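# Lower a held peg into a plate's hole

## Task

The left gripper starts out holding a peg a little above a plate, near the plate's hole. Get the peg down into that hole so it sits on the hole's bottom. Forcing or wedging the peg in too roughly ends the attempt as a failure. The peg must stay inserted once the robot is no longer involved, and nothing may end up off the table.

## Robot and tools

Robot: two arms, left_arm and right_arm, each with a parallel gripper and a wrist camera (cam_left_wrist, cam_right_wrist, both 672x504 fisheye). Only the left arm matters here: it already holds the peg. The right arm should mostly stay still and well away from the left.

Scene frame: origin at table-top height, halfway between the two arms' nominal bases; +x points out over the table, +z up, and left_arm sits on the +y side (arm names do not match image left/right). Results give each gripper's end_effector_position (metres) and end_effector_quat_wxyz in this frame; these readings can be off by up to a few centimetres. Gripper axes: fingers point along the gripper's +z, and they open and close along its y. The reported position is the spot between the finger pads, roughly 1 cm short of the fingertips.

Offsets, by contrast, are expressed along each arm's own Hand target axes, not the scene axes. So to push the peg down you must work out which Hand-target axis points downward (with fingers pointing down, that is +z of the hand).

Row layout (used by execute_actions and move): exactly 14 numbers, each within -1 to 1, always both arms even if one is idle. First the left arm: dx, dy, dz, rx, ry, rz, opening; then the same seven for the right arm. dx..rz are an offset from that arm's Hand target, scaled so 1.0 equals 0.6 m or 180 degrees (e.g. 0.01 = 6 mm). rx, ry, rz form a single rotation vector. The opening is not an offset: it is an absolute finger command, +1 fully open (0.094 m), -1 shut. Sending 0 as opening means half open and would release the peg, so always resend the left gripper's current command (see Tool commands or grip_measured) and the right gripper's too.

execute_actions(actions, cameras): actions is a list of actions; each action is a table of 1 to 15 rows, one row per control step of 1/30 s; a short table repeats its final row until 15 steps have passed. Every row in an action is measured from the Hand target at that action's start, not from the row before, but the next action or call starts from the new Hand target, so repeating an offset keeps moving. An empty actions list just returns state and images. To re-command an arm's current Hand target, give zeros for its six pose numbers.

move(target, speed, blend, opening_speed, blocking, cameras): drives each gripper in a straight line toward a goal given as one 14-number row, or a list of up to 15 rows, all counted as offsets from the same starting Hand targets. speed is the path's top speed in m/s (0.002 to 4.3, default 0.25; rotation up to twice that in rad/s). blend, in metres, rounds corners of a list. opening_speed (0.2 or more, scale units per second) makes finger changes gradual. blocking=false returns after about 0.5 s while the move continues. Paths ignore obstacles, finish together, and cap at 10 s. Contacts strike harder at higher speed, and a goal set deeper beyond the contact pushes harder, so insert slowly (a few mm/s to a couple of cm/s) with a goal only slightly below the expected bottom. The result adds a move: line with the outcome (done, off_target, moving, held, fault) and any limits (paced = the sent pose was clipped, held = steps withheld). done means at rest within 10 mm and 2 degrees; neither done nor off_target proves contact.

wait(seconds 0 to 10): lets time pass holding the last commands. stop(): brakes a running move. zoom_image(camera, region=[x0,y0,x1,y1]): enlarges part of that camera's most recent image, at most 504x504 px, origin top-left. finished_scene(scene=1, optional): ends the scene for good.

Reading results: Hand target is your last commanded pose after clipping; next offsets start there. The gripper often rests a centimetre or so short of it due to friction and weight, which is not a sign of contact; waiting does not fix it, but a fresh command (even all zeros) or an extra offset does. Commanded orientation is clipped to 40 degrees from the measured one each step. grip_measured shows finger opening on the -1..+1 scale; when gripping a hard part it reads a bit narrower than the part. Joint velocities reading within noise means the arm is still. Joint torques include gravity, carry per-unit offsets and noise, and joints 3 and 4 wrap at ±28 N m; a sudden rise during descent can hint at contact. Only execute_actions results list step-by-step positions. Camera calibration lines give K, distortion and T_world_to_cam for projecting points; they may be slightly off.

Cautions: do not ram or wedge the peg; if it binds, stop, lift slightly and re-centre (small x/y or tilt corrections) before lowering again. To release a press, command the target back past where the gripper actually is. Avoid letting the left gripper open until the peg rests on the bottom, and then open gently and back away upward so the peg stays put. Keep the grippers and arms apart: hits or squeezes between arms can fail the scene. Do not route a gripper close to its own arm's base. Long holding or straining against an unreachable pose heats motors; a MOTOR HOT line warns, and at 100 °C the arm goes limp for 30 to 60 s or more. A loose object may occasionally get nudged by the scene.

Each tool is called after "Call:" by a JSON object that holds its "name" and its "arguments", one argument or row to a line.

## Session

Call:
{"name": "execute_actions", "arguments": {
  "actions": []
}}

Scene clock: 0.00 s.
left_arm: end_effector_position=(+0.3492, +0.1375, +0.1849) grip_measured=-0.082 end_effector_quat_wxyz=(+0.006, +0.864, +0.503, +0.009) | right_arm: end_effector_position=(+0.4763, -0.3628, +0.5101) grip_measured=+1.000 end_effector_quat_wxyz=(+0.707, -0.006, +0.707, +0.006)
Joint positions: left_arm=[-0.504 1.561 1.26 -1.251 -0.01 1.559 0.043] | right_arm=[0 1.047 1.047 0 0 0 0.094]
Joint velocities: within noise
Joint torques (N m): no reading
Motor temperatures (°C): left_arm=[31 26 30 27 24 27 27] | right_arm=[27 27 27 29 30 29 27]
Heat: left arm: hottest waist 31 °C; right arm: hottest wrist yaw 30 °C.
Hand target: left_arm +0.3590, +0.1318, +0.2036; +0.027, +0.864, +0.503, +0.021 | right_arm +0.4764, -0.3628, +0.5272; +0.717, -0.006, +0.697, +0.006
Tool commands: left_gripper/opening=-1.0 right_gripper/opening=+1.0

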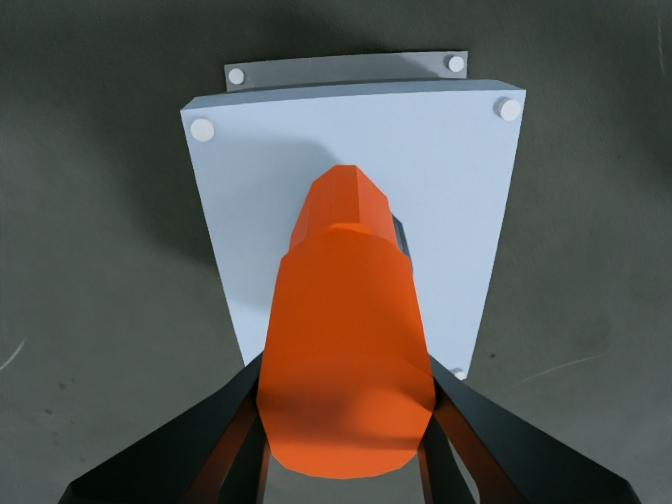

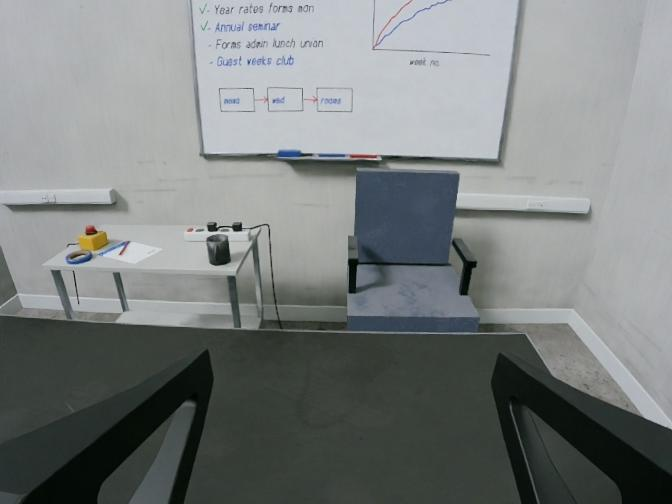

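Call:
{"name": "zoom_image", "arguments": {
  "camera": "cam_left_wrist",
  "region": [230, 140, 480, 330]
}}

Call:
{"name": "zoom_image", "arguments": {
  "camera": "cam_left_wrist",
  "region": [168, 0, 672, 504]
}}

Scaled by 2.016 from the camera's 672x504 image, which has a finer 960x720 frame.

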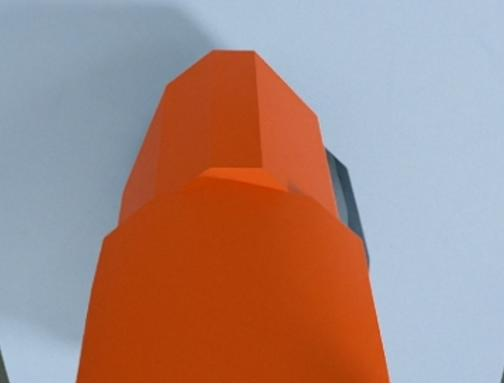

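Scaled by 1.000.

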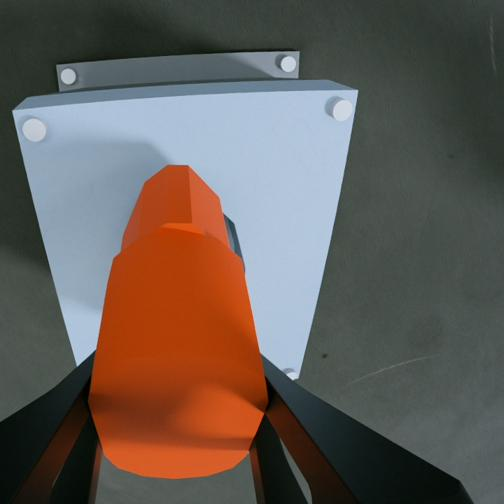

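Call:
{"name": "move", "arguments": {
  "target": [0,0,0,0,0,0,-1,0.607,0.488,-0.177,-0.5,0,0,1],
  "speed": 0.3
}}

Scene clock: 4.40 s.
left_arm: end_effector_position=(+0.3492, +0.1375, +0.1849) grip_measured=-0.082 end_effector_quat_wxyz=(+0.006, +0.864, +0.503, +0.009) | right_arm: end_effector_position=(+0.3669, -0.0804, +0.1544) grip_measured=+1.000 end_effector_quat_wxyz=(+0.498, -0.505, +0.500, +0.496)
Joint positions: left_arm=[-0.504 1.561 1.26 -1.251 -0.01 1.559 0.043] | right_arm=[0.266 1.814 0.717 1.054 -1.29 -0.047 0.094]
Joint velocities: within noise
Joint torques (N m): left_arm=[-1.79 -15.09 9.81 -0.12 0.15 0.01] | right_arm=[0.79 -9.17 8.25 2.45 -0.1 0.15]
Motor temperatures (°C): left_arm=[31 27 31 27 24 27 27] | right_arm=[27 27 28 29 30 29 27]
Heat: left arm: hottest waist 31 °C; right arm: hottest wrist yaw 30 °C.
Hand target: left_arm +0.3590, +0.1318, +0.2036; +0.027, +0.864, +0.503, +0.021 | right_arm +0.3759, -0.0718, +0.1601; +0.503, -0.512, +0.488, +0.497
Off the commanded pose: left_arm 0.022 m, 3 deg | right_arm 0.014 m, 2 deg.
move: off_target (left_arm, right_arm)
camera_calibration:
cam_right_wrist: T_world_to_cam=[[0.998386, -0.0103403, 0.0558358, -0.375692], [0.0475476, -0.385338, -0.92155, 0.14104], [0.0310448, 0.922718, -0.384225, 0.234878], [0, 0, 0, 1]] pos_world=[0.361088, -0.166262, 0.241198]

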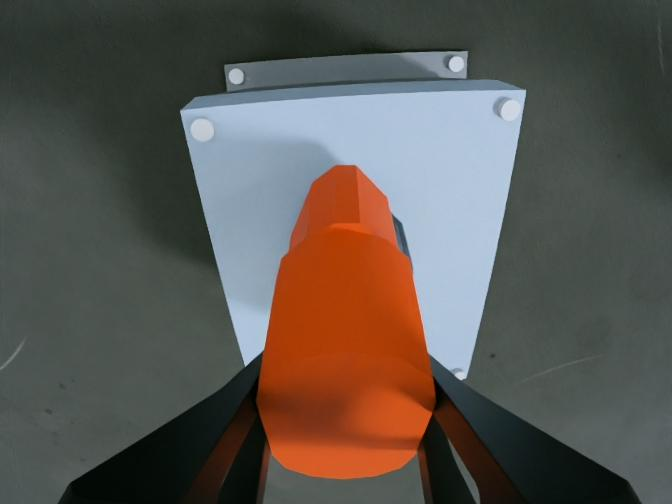

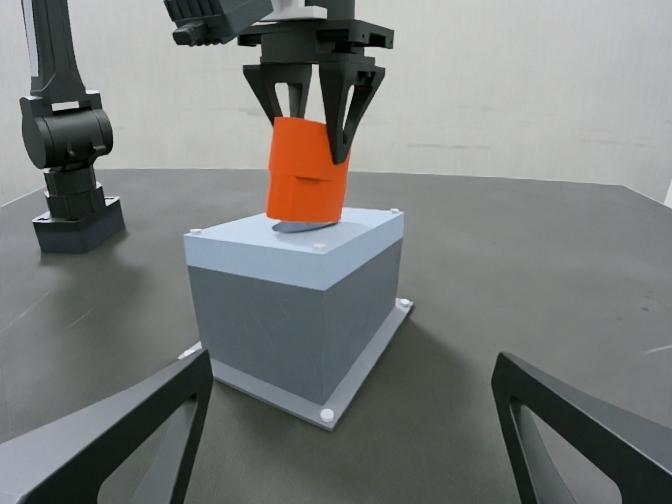

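Call:
{"name": "zoom_image", "arguments": {
  "camera": "cam_right_wrist",
  "region": [170, 100, 420, 288]
}}

Scaled by 2.016 from the camera's 672x504 image, which has a finer 960x720 frame.

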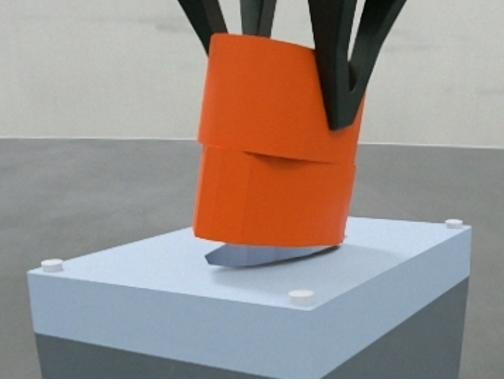

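Call:
{"name": "move", "arguments": {
  "target": [0.001,0.008,-0.1165,0,0,0,-1,0,0,0,0,0,0,1],
  "speed": 0.1
}}

Call:
{"name": "zoom_image", "arguments": {
  "camera": "cam_right_wrist",
  "region": [170, 30, 420, 288]
}}

Call:
{"name": "zoom_image", "arguments": {
  "camera": "cam_left_wrist",
  "region": [200, 80, 520, 330]
}}

Scene clock: 7.67 s.
left_arm: end_effector_position=(+0.3437, +0.1408, +0.2399) grip_measured=-0.081 end_effector_quat_wxyz=(-0.006, +0.865, +0.503, +0.003) | right_arm: end_effector_position=(+0.3669, -0.0804, +0.1544) grip_measured=+1.000 end_effector_quat_wxyz=(+0.498, -0.505, +0.500, +0.496)
Joint positions: left_arm=[-0.504 1.528 1.371 -1.42 -0.01 1.559 0.043] | right_arm=[0.266 1.814 0.717 1.055 -1.29 -0.047 0.094]
Joint velocities: within noise
Joint torques (N m): left_arm=[-1.73 -14.86 12.68 -0.55 0.15 0.02] | right_arm=[0.67 -9.11 8.27 2.47 -0.09 0.15]
Motor temperatures (°C): left_arm=[31 27 31 27 24 27 27] | right_arm=[27 27 28 29 30 29 27]
Heat: left arm: hottest waist 31 °C; right arm: hottest wrist yaw 30 °C.
Hand target: left_arm +0.3591, +0.1317, +0.2735; +0.027, +0.864, +0.503, +0.021 | right_arm +0.3759, -0.0718, +0.1602; +0.503, -0.512, +0.488, +0.497
Off the commanded pose: left_arm 0.038 m, 4 deg | right_arm 0.014 m, 2 deg.
move: off_target (left_arm, right_arm)
camera_calibration:
cam_left_wrist: T_world_to_cam=[[-0.874739, 0.484582, 0.00350341, 0.234742], [0.439321, 0.789944, 0.427767, -0.32357], [0.204521, 0.375724, -0.903882, 0.211228], [0, 0, 0, 1]] pos_world=[0.304289, 0.0624871, 0.328515]
cam_right_wrist: T_world_to_cam=[[0.998391, -0.0103881, 0.0557458, -0.37578], [0.0474489, -0.385257, -0.921589, 0.141094], [0.03105, 0.922751, -0.384144, 0.234859], [0, 0, 0, 1]] pos_world=[0.361188, -0.166262, 0.241198]

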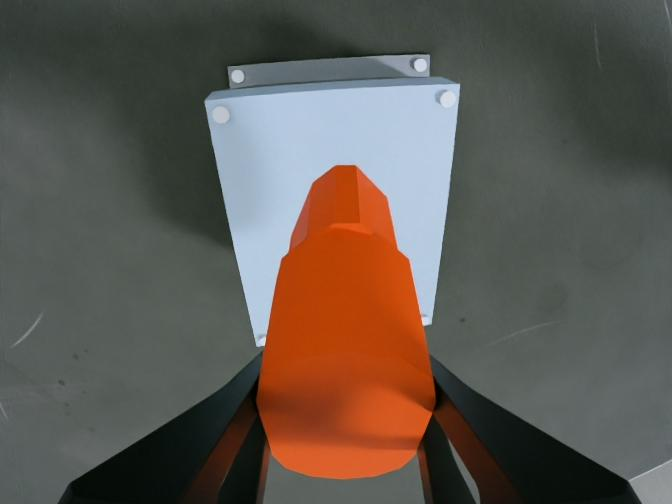

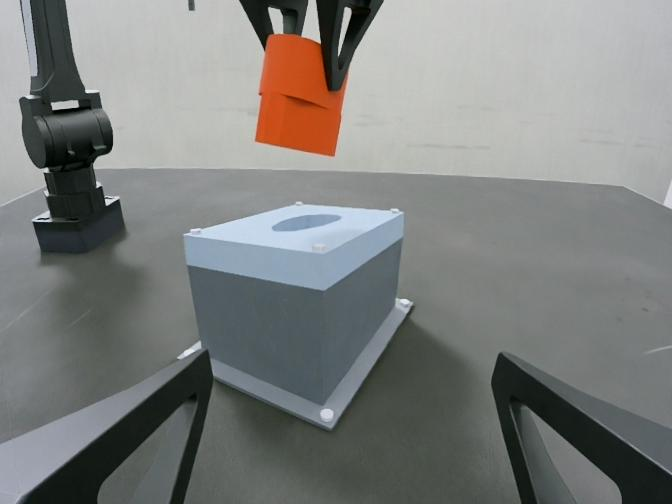

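Scaled by 1.953 from the camera's 672x504 image, which has a finer 960x720 frame.

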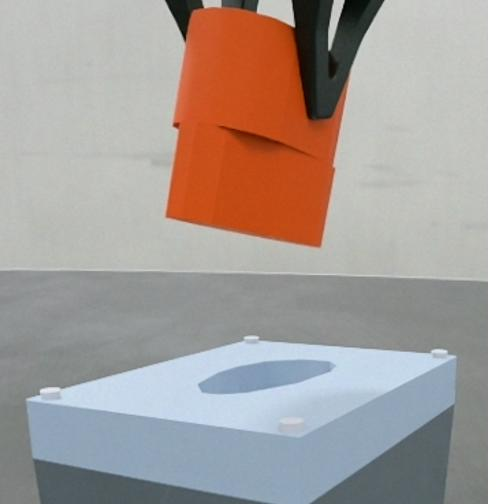

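Scaled by 1.575 from the camera's 672x504 image, which has a finer 960x720 frame.

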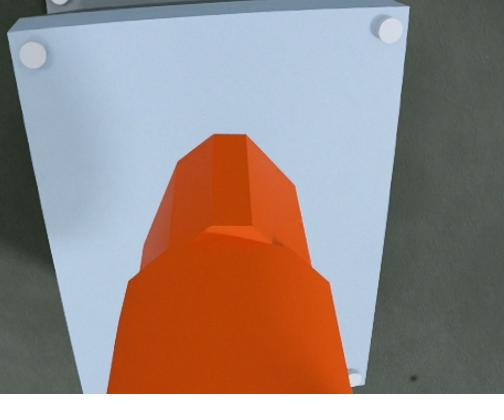

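Call:
{"name": "move", "arguments": {
  "target": [
    [0.321,-0.168,-0.209,0,0,0,-1,-0.2,0,0,0,0,0,1],
    [0.321,-0.168,-0.209,0,0,0,-1,-0.165,0.087,0.290,0.170,0.367,0.126,1]
  ],
  "speed": 0.25,
  "blend": 0.03
}}

Scene clock: 13.13 s.
left_arm: end_effector_position=(+0.3506, +0.3490, +0.3602) grip_measured=-0.081 end_effector_quat_wxyz=(+0.022, +0.864, +0.503, +0.016) | right_arm: end_effector_position=(+0.3108, +0.0848, +0.2387) grip_measured=+1.000 end_effector_quat_wxyz=(+0.155, -0.458, +0.871, +0.081)
Joint positions: left_arm=[-0.009 1.351 1.5 -1.67 0.021 2.052 0.043] | right_arm=[0.888 1.636 1.499 -1.082 -0.021 -0.058 0.094]
Joint velocities: within noise
Joint torques (N m): left_arm=[-1.14 -11.69 12.75 -0.5 0.24 0.11] | right_arm=[0.73 -11.46 14.76 1.03 0.1 0.15]
Motor temperatures (°C): left_arm=[31 27 33 27 24 27 27] | right_arm=[27 28 29 29 30 29 26]
Heat: left arm: hottest elbow 33 °C; right arm: hottest wrist yaw 30 °C.
Hand target: left_arm +0.3591, +0.3520, +0.3937; +0.027, +0.864, +0.503, +0.021 | right_arm +0.3176, +0.1013, +0.2576; +0.170, -0.454, +0.870, +0.089
Off the commanded pose: left_arm 0.035 m, 1 deg | right_arm 0.026 m, 2 deg.
joint sent to its limit (left arm) — joint 4 (wrist pitch), lower limit. The joint targets are off in orientation, not in position.
move: off_target (left_arm, right_arm)
camera_calibration:
cam_left_wrist: T_world_to_cam=[[-0.874304, 0.482002, -0.0571547, 0.162048], [0.416613, 0.805636, 0.42117, -0.537671], [0.249051, 0.34442, -0.905179, 0.236186], [0, 0, 0, 1]] pos_world=[0.306857, 0.273713, 0.449503]
cam_right_wrist: T_world_to_cam=[[0.845981, -0.532295, 0.0312827, -0.22517], [-0.533133, -0.845412, 0.0323522, 0.276835], [0.00922592, -0.0440472, -0.998987, 0.352065], [0, 0, 0, 1]] pos_world=[0.334832, 0.12969, 0.349796]

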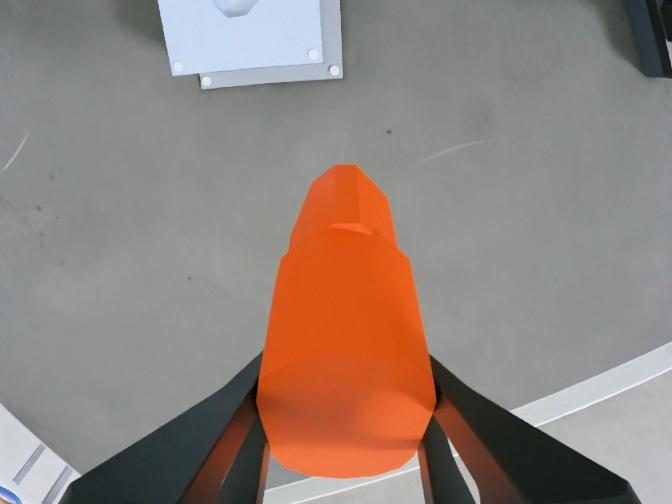

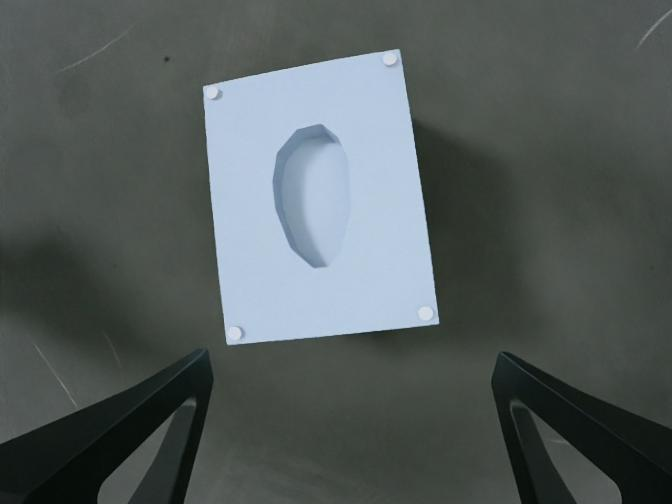

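Call:
{"name": "zoom_image", "arguments": {
  "camera": "cam_right_wrist",
  "region": [190, 40, 450, 350]
}}

Call:
{"name": "zoom_image", "arguments": {
  "camera": "cam_right_wrist",
  "region": [250, 110, 370, 280]
}}

Scaled by 1.626 from the camera's 672x504 image, which has a finer 960x720 frame.

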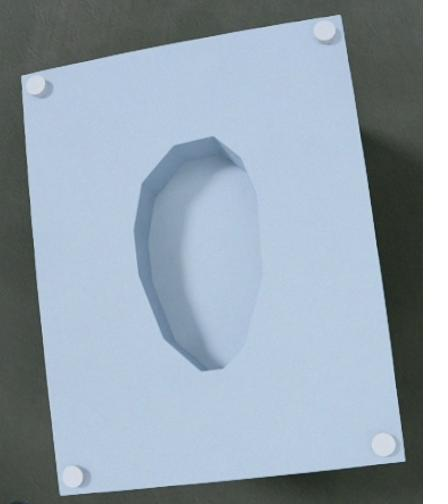

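Scaled by 2.965 from the camera's 672x504 image, which has a finer 960x720 frame.

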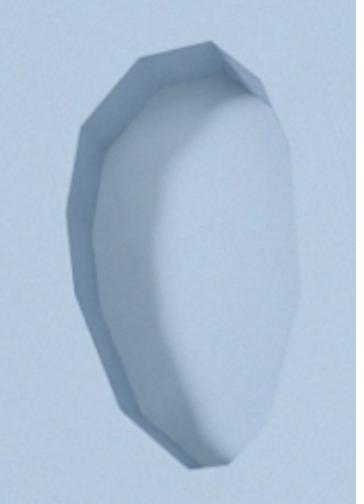

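Call:
{"name": "move", "arguments": {
  "target": [0,-0.006,0.083,0,0,-0.664,-1,-0.104,0.012,0.038,-0.170,-0.367,-0.126,1],
  "speed": 0.4
}}

Call:
{"name": "zoom_image", "arguments": {
  "camera": "cam_right_wrist",
  "region": [200, 60, 500, 300]
}}

Scene clock: 18.20 s.
left_arm: end_effector_position=(+0.3559, +0.3492, +0.3445) grip_measured=-0.081 end_effector_quat_wxyz=(+0.025, +0.010, +1.000, -0.013) | right_arm: end_effector_position=(+0.3431, +0.1652, +0.2693) grip_measured=+1.000 end_effector_quat_wxyz=(+0.505, -0.518, +0.480, +0.496)
Joint positions: left_arm=[-0.006 1.358 1.466 -1.627 0.025 -0.013 0.043] | right_arm=[0.734 1.766 1.093 0.676 -0.848 -0.044 0.094]
Joint velocities: within noise
Joint torques (N m): left_arm=[-1.2 -10.99 7.86 0.49 -0.01 -0.08] | right_arm=[-0.97 -12.16 7.51 2.73 -0.05 0.16]
Motor temperatures (°C): left_arm=[31 27 34 27 24 27 28] | right_arm=[27 28 30 29 30 29 26]
Heat: left arm: hottest elbow 34 °C; right arm: hottest elbow 30 °C.
Hand target: left_arm +0.3590, +0.3525, +0.3437; +0.031, +0.001, +0.999, -0.013 | right_arm +0.3499, +0.1598, +0.2601; +0.503, -0.512, +0.488, +0.497
Off the commanded pose: left_arm 0.005 m, 1 deg | right_arm 0.013 m, 1 deg.
move: off_target (right_arm)
camera_calibration:
cam_left_wrist: T_world_to_cam=[[-0.00789337, -0.999698, 0.0232778, 0.346935], [-0.928231, 0.0159832, 0.371661, 0.238029], [-0.371921, -0.0186735, -0.928077, 0.576167], [0, 0, 0, 1]] pos_world=[0.437973, 0.353785, 0.438185]
cam_right_wrist: T_world_to_cam=[[0.995252, 0.0135244, 0.0963844, -0.36962], [0.0945351, -0.369884, -0.924256, 0.324796], [0.0231511, 0.928979, -0.369407, 0.0508128], [0, 0, 0, 1]] pos_world=[0.335984, 0.0779319, 0.354591]

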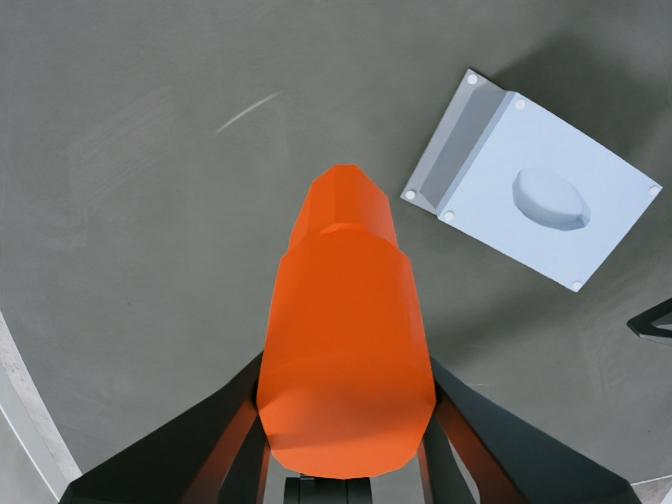

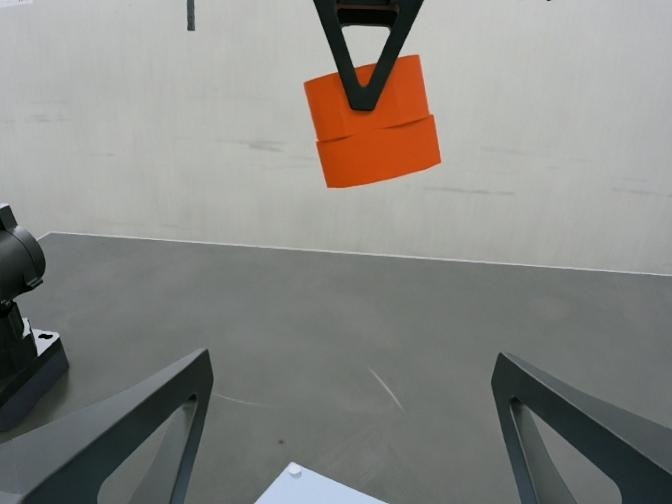

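Scaled by 1.680 from the camera's 672x504 image, which has a finer 960x720 frame.

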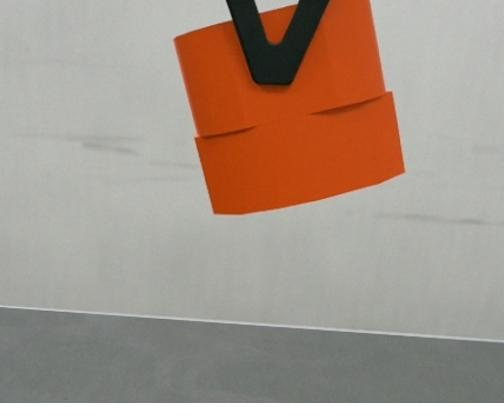

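Call:
{"name": "move", "arguments": {
  "target": [0,0,0,0.4,0,0,-1,0,0,0,0,0,0,1],
  "speed": 0.4
}}

Call:
{"name": "zoom_image", "arguments": {
  "camera": "cam_right_wrist",
  "region": [280, 20, 480, 200]
}}

Scene clock: 21.30 s.
left_arm: end_effector_position=(+0.3607, +0.3491, +0.3415) grip_measured=-0.081 end_effector_quat_wxyz=(+0.107, -0.042, +0.826, -0.552) | right_arm: end_effector_position=(+0.3431, +0.1652, +0.2693) grip_measured=+1.000 end_effector_quat_wxyz=(+0.505, -0.518, +0.480, +0.496)
Joint positions: left_arm=[0.386 1.437 1.243 -1.669 1.177 0.455 0.043] | right_arm=[0.734 1.766 1.093 0.676 -0.848 -0.044 0.094]
Joint velocities: within noise
Joint torques (N m): left_arm=[-1.03 -11.69 7.36 -0.84 0.98 0.26] | right_arm=[-1.14 -12.1 7.5 2.71 -0.06 0.17]
Motor temperatures (°C): left_arm=[31 27 34 27 24 27 28] | right_arm=[27 28 30 29 30 29 26]
Heat: left arm: hottest elbow 34 °C; right arm: hottest elbow 30 °C.
Hand target: left_arm +0.3590, +0.3525, +0.3438; +0.025, +0.019, +0.801, -0.598 | right_arm +0.3499, +0.1598, +0.2601; +0.503, -0.512, +0.488, +0.497
Off the commanded pose: left_arm 0.004 m, 13 deg | right_arm 0.013 m, 1 deg.
joint sent to its limit (left arm) — joint 4 (wrist pitch), lower limit. The joint targets are off in orientation, not in position.
move: off_target (left_arm, right_arm)
camera_calibration:
cam_left_wrist: T_world_to_cam=[[-0.0366672, -0.387058, 0.921326, -0.163158], [-0.977939, 0.20362, 0.0466223, 0.307065], [-0.205645, -0.899291, -0.385986, 0.637506], [0, 0, 0, 1]] pos_world=[0.425409, 0.447627, 0.382074]
cam_right_wrist: T_world_to_cam=[[0.995328, 0.0135937, 0.0955864, -0.369468], [0.0938197, -0.369883, -0.924329, 0.325053], [0.0227907, 0.928979, -0.36943, 0.0509401], [0, 0, 0, 1]] pos_world=[0.336084, 0.0779318, 0.354591]

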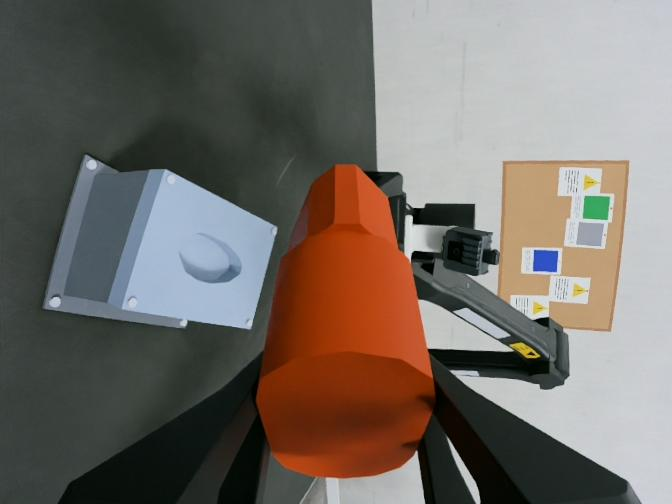

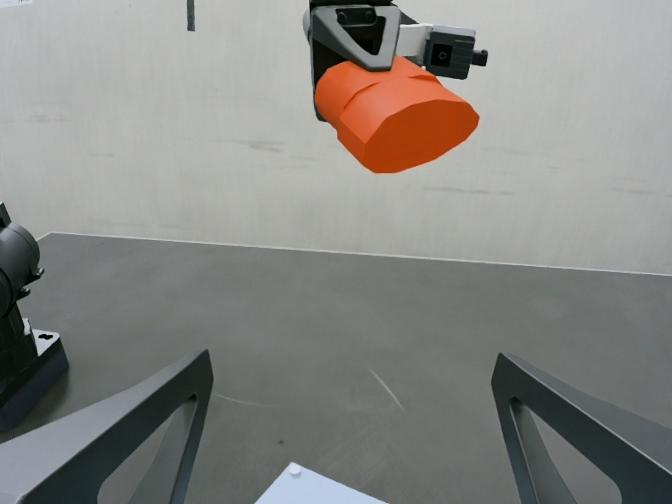

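Scaled by 2.520 from the camera's 672x504 image, which has a finer 960x720 frame.

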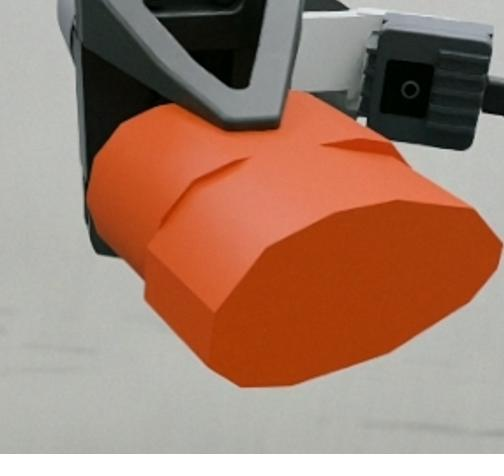

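Call:
{"name": "move", "arguments": {
  "target": [
    [0,0,0,0,0,0,-1,0.134,-0.022,-0.4,0,0,0,1],
    [0.01,-0.04,0.332,-0.327,0.461,0.486,-1,0.134,-0.022,-0.4,0,0,0,1]
  ],
  "speed": 0.4
}}

Scene clock: 28.00 s.
left_arm: end_effector_position=(+0.3419, +0.1647, +0.2893) grip_measured=-0.081 end_effector_quat_wxyz=(-0.109, +0.817, +0.557, +0.103) | right_arm: end_effector_position=(+0.3713, -0.0758, +0.1885) grip_measured=+1.000 end_effector_quat_wxyz=(+0.508, -0.518, +0.480, +0.493)
Joint positions: left_arm=[-0.562 1.552 1.506 -1.653 -0.274 1.339 0.043] | right_arm=[0.272 1.748 0.748 1.008 -1.304 -0.045 0.094]
Joint velocities: within noise
Joint torques (N m): left_arm=[-2.02 -14.15 11.54 -0.03 -0.18 0.12] | right_arm=[-0.62 -9.11 4.67 2.44 -0.05 0.16]
Motor temperatures (°C): left_arm=[31 27 34 27 24 27 28] | right_arm=[27 28 30 29 30 29 26]
Heat: left arm: hottest elbow 34 °C; right arm: hottest elbow 30 °C.
Hand target: left_arm +0.3549, +0.1547, +0.3097; -0.080, +0.819, +0.556, +0.117 | right_arm +0.3696, -0.0798, +0.1799; +0.503, -0.512, +0.488, +0.497
Off the commanded pose: left_arm 0.026 m, 4 deg | right_arm 0.009 m, 1 deg.
move: off_target (left_arm)
camera_calibration:
cam_left_wrist: T_world_to_cam=[[-0.936655, 0.345581, 0.0570184, 0.249998], [0.293976, 0.687172, 0.664359, -0.364613], [0.190409, 0.639037, -0.745236, 0.162809], [0, 0, 0, 1]] pos_world=[0.310349, 0.0601166, 0.349311]
cam_right_wrist: T_world_to_cam=[[0.99476, 0.00715102, 0.101987, -0.387935], [0.0973599, -0.3707, -0.923635, 0.157027], [0.0312017, 0.928725, -0.369454, 0.241136], [0, 0, 0, 1]] pos_world=[0.36309, -0.162966, 0.273688]

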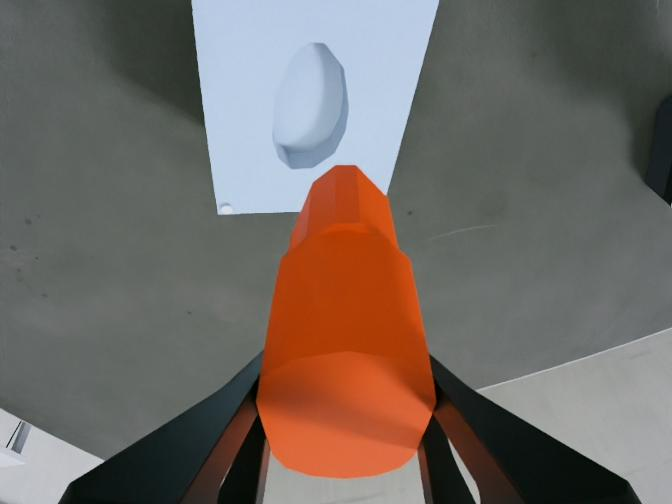

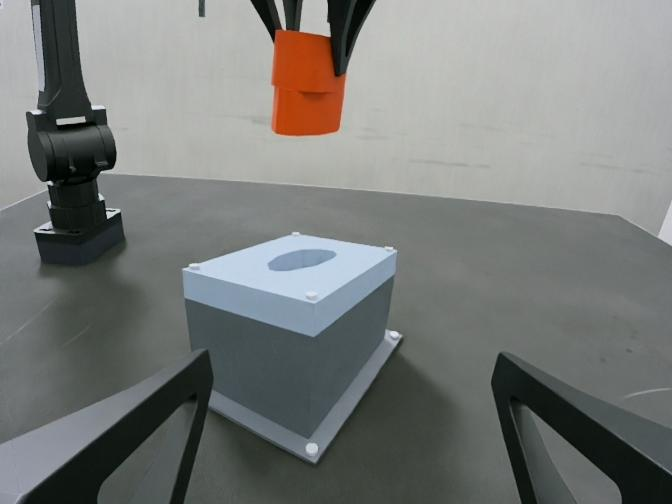

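Call:
{"name": "zoom_image", "arguments": {
  "camera": "cam_left_wrist",
  "region": [250, 20, 420, 220]
}}

Call:
{"name": "zoom_image", "arguments": {
  "camera": "cam_right_wrist",
  "region": [180, 0, 420, 320]
}}

Scaled by 2.520 from the camera's 672x504 image, which has a finer 960x720 frame.

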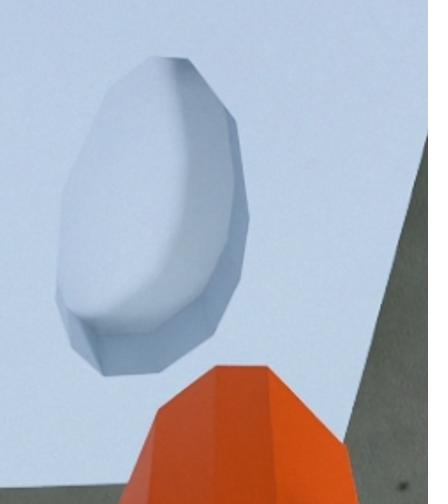

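Scaled by 1.575 from the camera's 672x504 image, which has a finer 960x720 frame.

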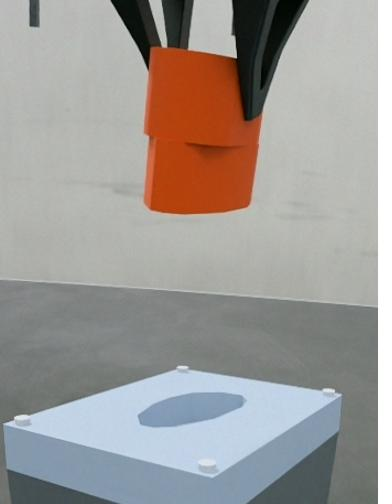

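Call:
{"name": "zoom_image", "arguments": {
  "camera": "cam_left_wrist",
  "region": [265, 30, 355, 110]
}}

Call:
{"name": "zoom_image", "arguments": {
  "camera": "cam_left_wrist",
  "region": [270, 150, 420, 260]
}}

Scaled by 5.600 from the camera's 672x504 image, which has a finer 960x720 frame.

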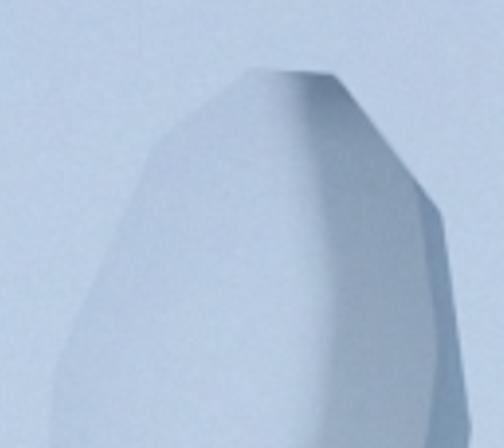

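Scaled by 3.360 from the camera's 672x504 image, which has a finer 960x720 frame.

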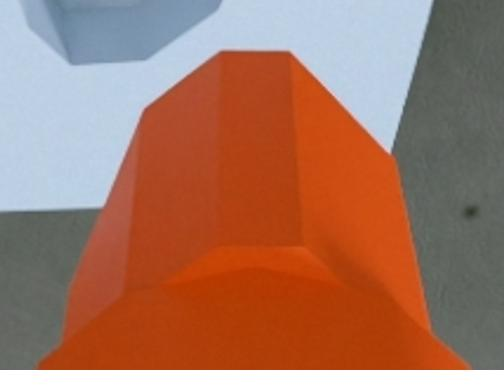

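Call:
{"name": "move", "arguments": {
  "target": [-0.066,0.0045,0.111,-0.02,0,0.0333,-1,0,0,0,0,0,0,1],
  "speed": 0.15
}}

Call:
{"name": "zoom_image", "arguments": {
  "camera": "cam_left_wrist",
  "region": [240, 60, 420, 240]
}}

Call:
{"name": "zoom_image", "arguments": {
  "camera": "cam_right_wrist",
  "region": [180, 60, 420, 300]
}}

Scene clock: 31.20 s.
left_arm: end_effector_position=(+0.3506, +0.1398, +0.2331) grip_measured=-0.081 end_effector_quat_wxyz=(-0.066, +0.845, +0.516, +0.126) | right_arm: end_effector_position=(+0.3713, -0.0758, +0.1885) grip_measured=+1.000 end_effector_quat_wxyz=(+0.508, -0.518, +0.480, +0.493)
Joint positions: left_arm=[-0.6 1.556 1.366 -1.407 -0.284 1.416 0.043] | right_arm=[0.272 1.748 0.748 1.008 -1.304 -0.045 0.094]
Joint velocities: within noise
Joint torques (N m): left_arm=[-2.43 -14.39 7.57 0.18 -0.18 0.12] | right_arm=[-0.5 -9.11 4.68 2.4 -0.06 0.16]
Motor temperatures (°C): left_arm=[31 27 35 27 24 27 28] | right_arm=[27 28 30 29 30 29 26]
Heat: left arm: hottest elbow 35 °C; right arm: hottest elbow 30 °C.
Hand target: left_arm +0.3502, +0.1358, +0.2348; -0.060, +0.849, +0.508, +0.130 | right_arm +0.3696, -0.0798, +0.1799; +0.503, -0.512, +0.488, +0.497
Off the commanded pose: left_arm 0.004 m, 1 deg | right_arm 0.010 m, 1 deg.
move: done
camera_calibration:
cam_left_wrist: T_world_to_cam=[[-0.892553, 0.450319, -0.0236846, 0.258668], [0.325998, 0.68065, 0.65608, -0.321039], [0.311566, 0.577866, -0.754319, 0.103376], [0, 0, 0, 1]] pos_world=[0.303325, 0.0422951, 0.294732]
cam_right_wrist: T_world_to_cam=[[0.99476, 0.00715102, 0.101987, -0.387935], [0.0973599, -0.3707, -0.923635, 0.157027], [0.0312017, 0.928725, -0.369454, 0.241136], [0, 0, 0, 1]] pos_world=[0.36309, -0.162966, 0.273688]

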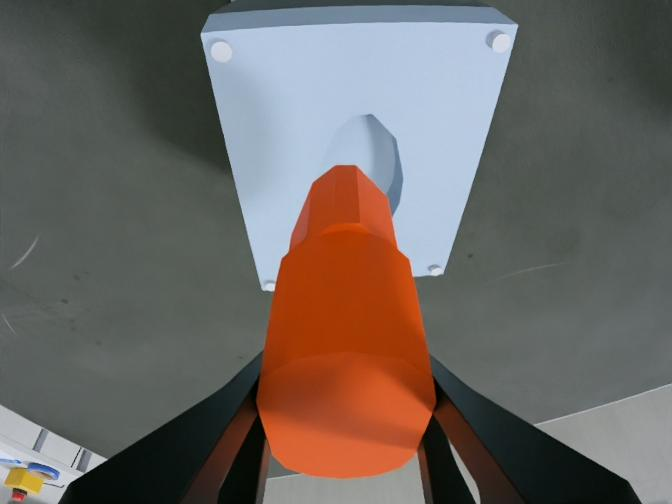

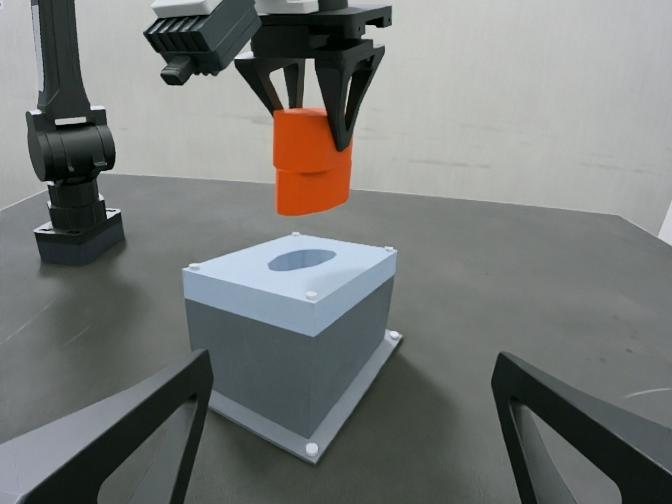

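Scaled by 2.800 from the camera's 672x504 image, which has a finer 960x720 frame.

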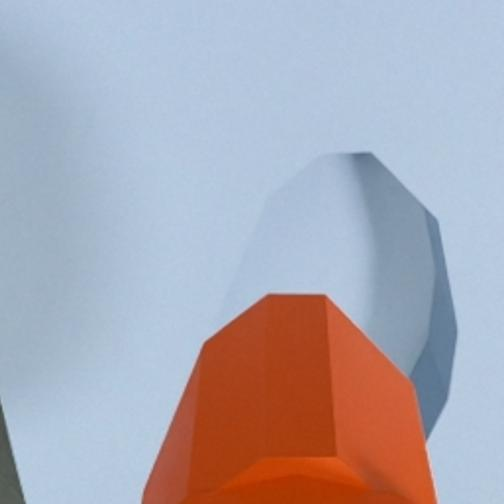

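Scaled by 2.100 from the camera's 672x504 image, which has a finer 960x720 frame.

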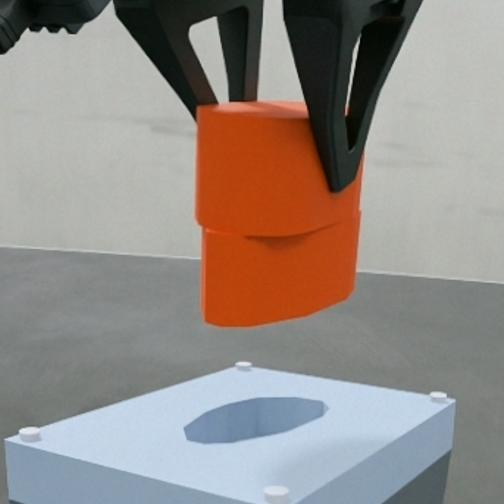

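Call:
{"name": "move", "arguments": {
  "target": [-0.012,-0.0138,0.043,0.005,0,-0.008,-1,0,0,0,0,0,0,1],
  "speed": 0.1
}}

Call:
{"name": "zoom_image", "arguments": {
  "camera": "cam_left_wrist",
  "region": [270, 110, 430, 270]
}}

Call:
{"name": "zoom_image", "arguments": {
  "camera": "cam_right_wrist",
  "region": [220, 120, 400, 300]
}}

Scene clock: 33.00 s.
left_arm: end_effector_position=(+0.3443, +0.1444, +0.2082) grip_measured=-0.081 end_effector_quat_wxyz=(-0.071, +0.842, +0.519, +0.124) | right_arm: end_effector_position=(+0.3713, -0.0758, +0.1885) grip_measured=+1.000 end_effector_quat_wxyz=(+0.508, -0.518, +0.480, +0.493)
Joint positions: left_arm=[-0.6 1.558 1.301 -1.351 -0.284 1.405 0.043] | right_arm=[0.272 1.748 0.748 1.008 -1.304 -0.045 0.094]
Joint velocities: within noise
Joint torques (N m): left_arm=[-2.43 -13.92 7.45 0.14 -0.07 -0.09] | right_arm=[-0.67 -9.17 4.66 2.43 -0.05 0.16]
Motor temperatures (°C): left_arm=[31 27 35 27 24 27 28] | right_arm=[27 28 30 29 30 29 26]
Heat: left arm: hottest elbow 35 °C; right arm: hottest elbow 30 °C.
Hand target: left_arm +0.3437, +0.1397, +0.2077; -0.065, +0.842, +0.520, +0.127 | right_arm +0.3696, -0.0798, +0.1799; +0.503, -0.512, +0.488, +0.497
Off the commanded pose: left_arm 0.005 m, 1 deg | right_arm 0.010 m, 1 deg.
move: done
camera_calibration:
cam_left_wrist: T_world_to_cam=[[-0.897437, 0.44087, -0.0155348, 0.251693], [0.323043, 0.680755, 0.657431, -0.305117], [0.300417, 0.584985, -0.753354, 0.0865684], [0, 0, 0, 1]] pos_world=[0.298438, 0.046105, 0.26972]
cam_right_wrist: T_world_to_cam=[[0.99476, 0.00715102, 0.101987, -0.387935], [0.0973599, -0.3707, -0.923635, 0.157027], [0.0312017, 0.928725, -0.369454, 0.241136], [0, 0, 0, 1]] pos_world=[0.36309, -0.162966, 0.273688]

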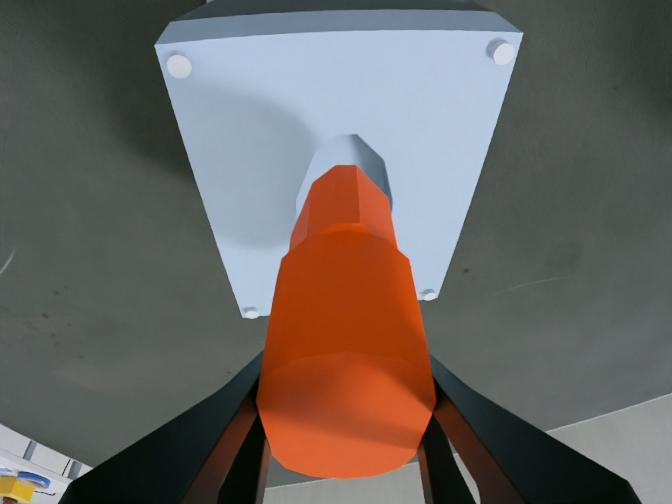

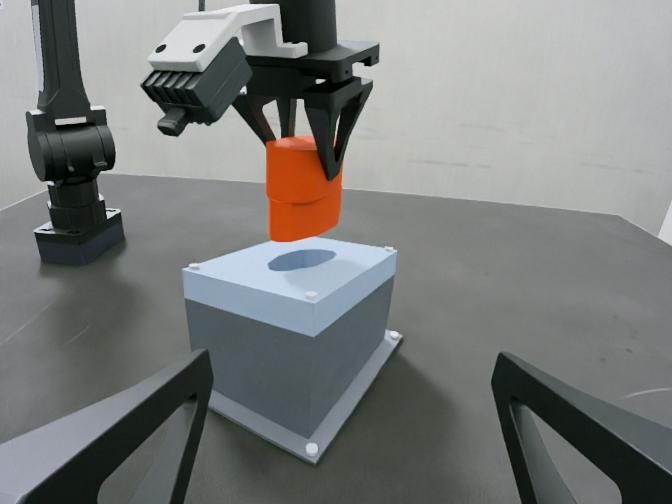

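Scaled by 3.150 from the camera's 672x504 image, which has a finer 960x720 frame.

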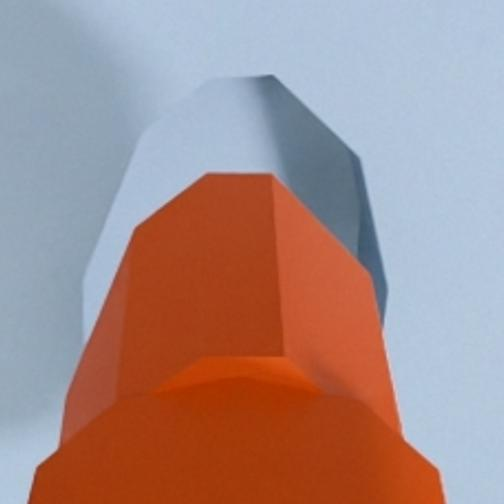

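Scaled by 2.800 from the camera's 672x504 image, which has a finer 960x720 frame.

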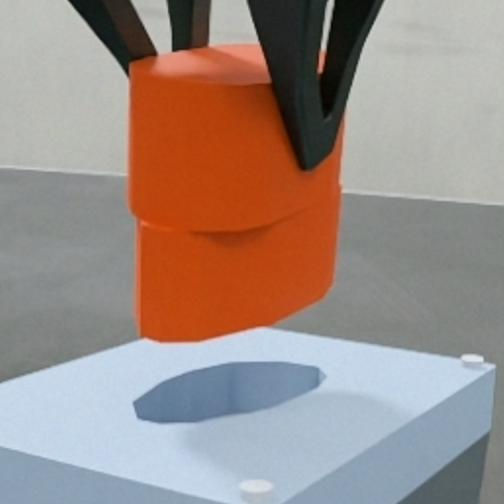

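Call:
{"name": "move", "arguments": {
  "target": [-0.009,-0.001,0.025,0,0,-0.004,-1,0,0,0,0,0,0,1],
  "speed": 0.08
}}

Call:
{"name": "zoom_image", "arguments": {
  "camera": "cam_left_wrist",
  "region": [280, 130, 420, 270]
}}

Call:
{"name": "zoom_image", "arguments": {
  "camera": "cam_right_wrist",
  "region": [240, 140, 370, 290]
}}

Scene clock: 34.57 s.
left_arm: end_effector_position=(+0.3439, +0.1440, +0.1918) grip_measured=-0.081 end_effector_quat_wxyz=(-0.071, +0.839, +0.525, +0.124) | right_arm: end_effector_position=(+0.3713, -0.0758, +0.1885) grip_measured=+1.000 end_effector_quat_wxyz=(+0.508, -0.518, +0.480, +0.493)
Joint positions: left_arm=[-0.601 1.57 1.271 -1.31 -0.284 1.39 0.043] | right_arm=[0.272 1.748 0.748 1.008 -1.304 -0.045 0.094]
Joint velocities: within noise
Joint torques (N m): left_arm=[-2.49 -14.04 7.41 0.17 -0.07 -0.09] | right_arm=[-0.62 -9.11 4.7 2.43 -0.05 0.15]
Motor temperatures (°C): left_arm=[31 27 35 27 24 27 28] | right_arm=[27 28 29 29 30 29 26]
Heat: left arm: hottest elbow 35 °C; right arm: hottest wrist yaw 30 °C.
Hand target: left_arm +0.3432, +0.1389, +0.1918; -0.064, +0.839, +0.525, +0.127 | right_arm +0.3696, -0.0798, +0.1799; +0.503, -0.512, +0.488, +0.497
Off the commanded pose: left_arm 0.005 m, 1 deg | right_arm 0.010 m, 1 deg.
move: done
camera_calibration:
cam_left_wrist: T_world_to_cam=[[-0.903078, 0.42909, -0.0181905, 0.255356], [0.312522, 0.685616, 0.657465, -0.291046], [0.294584, 0.588058, -0.753265, 0.0761034], [0, 0, 0, 1]] pos_world=[0.299146, 0.0452219, 0.253324]
cam_right_wrist: T_world_to_cam=[[0.99476, 0.00715102, 0.101987, -0.387935], [0.0973599, -0.3707, -0.923635, 0.157027], [0.0312017, 0.928725, -0.369454, 0.241136], [0, 0, 0, 1]] pos_world=[0.36309, -0.162966, 0.273688]

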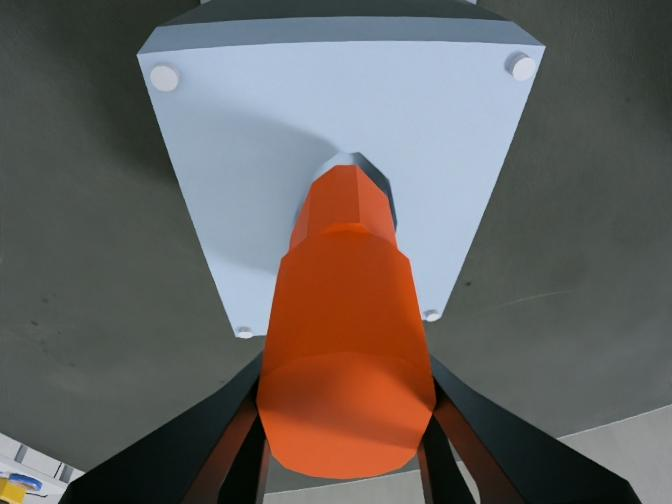

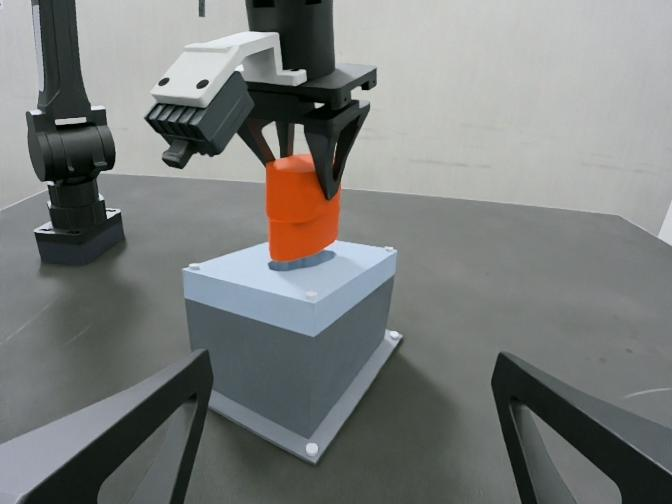

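Scaled by 3.600 from the camera's 672x504 image, which has a finer 960x720 frame.

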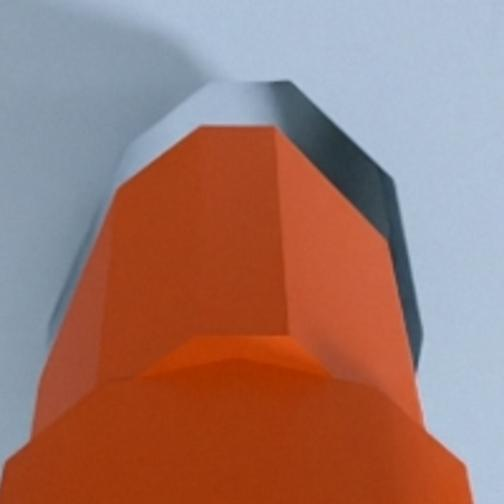

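Scaled by 3.360 from the camera's 672x504 image, which has a finer 960x720 frame.

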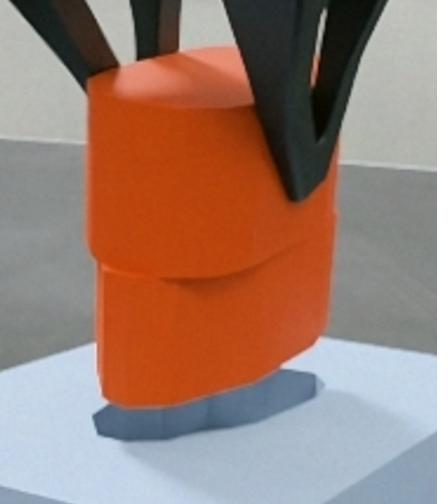

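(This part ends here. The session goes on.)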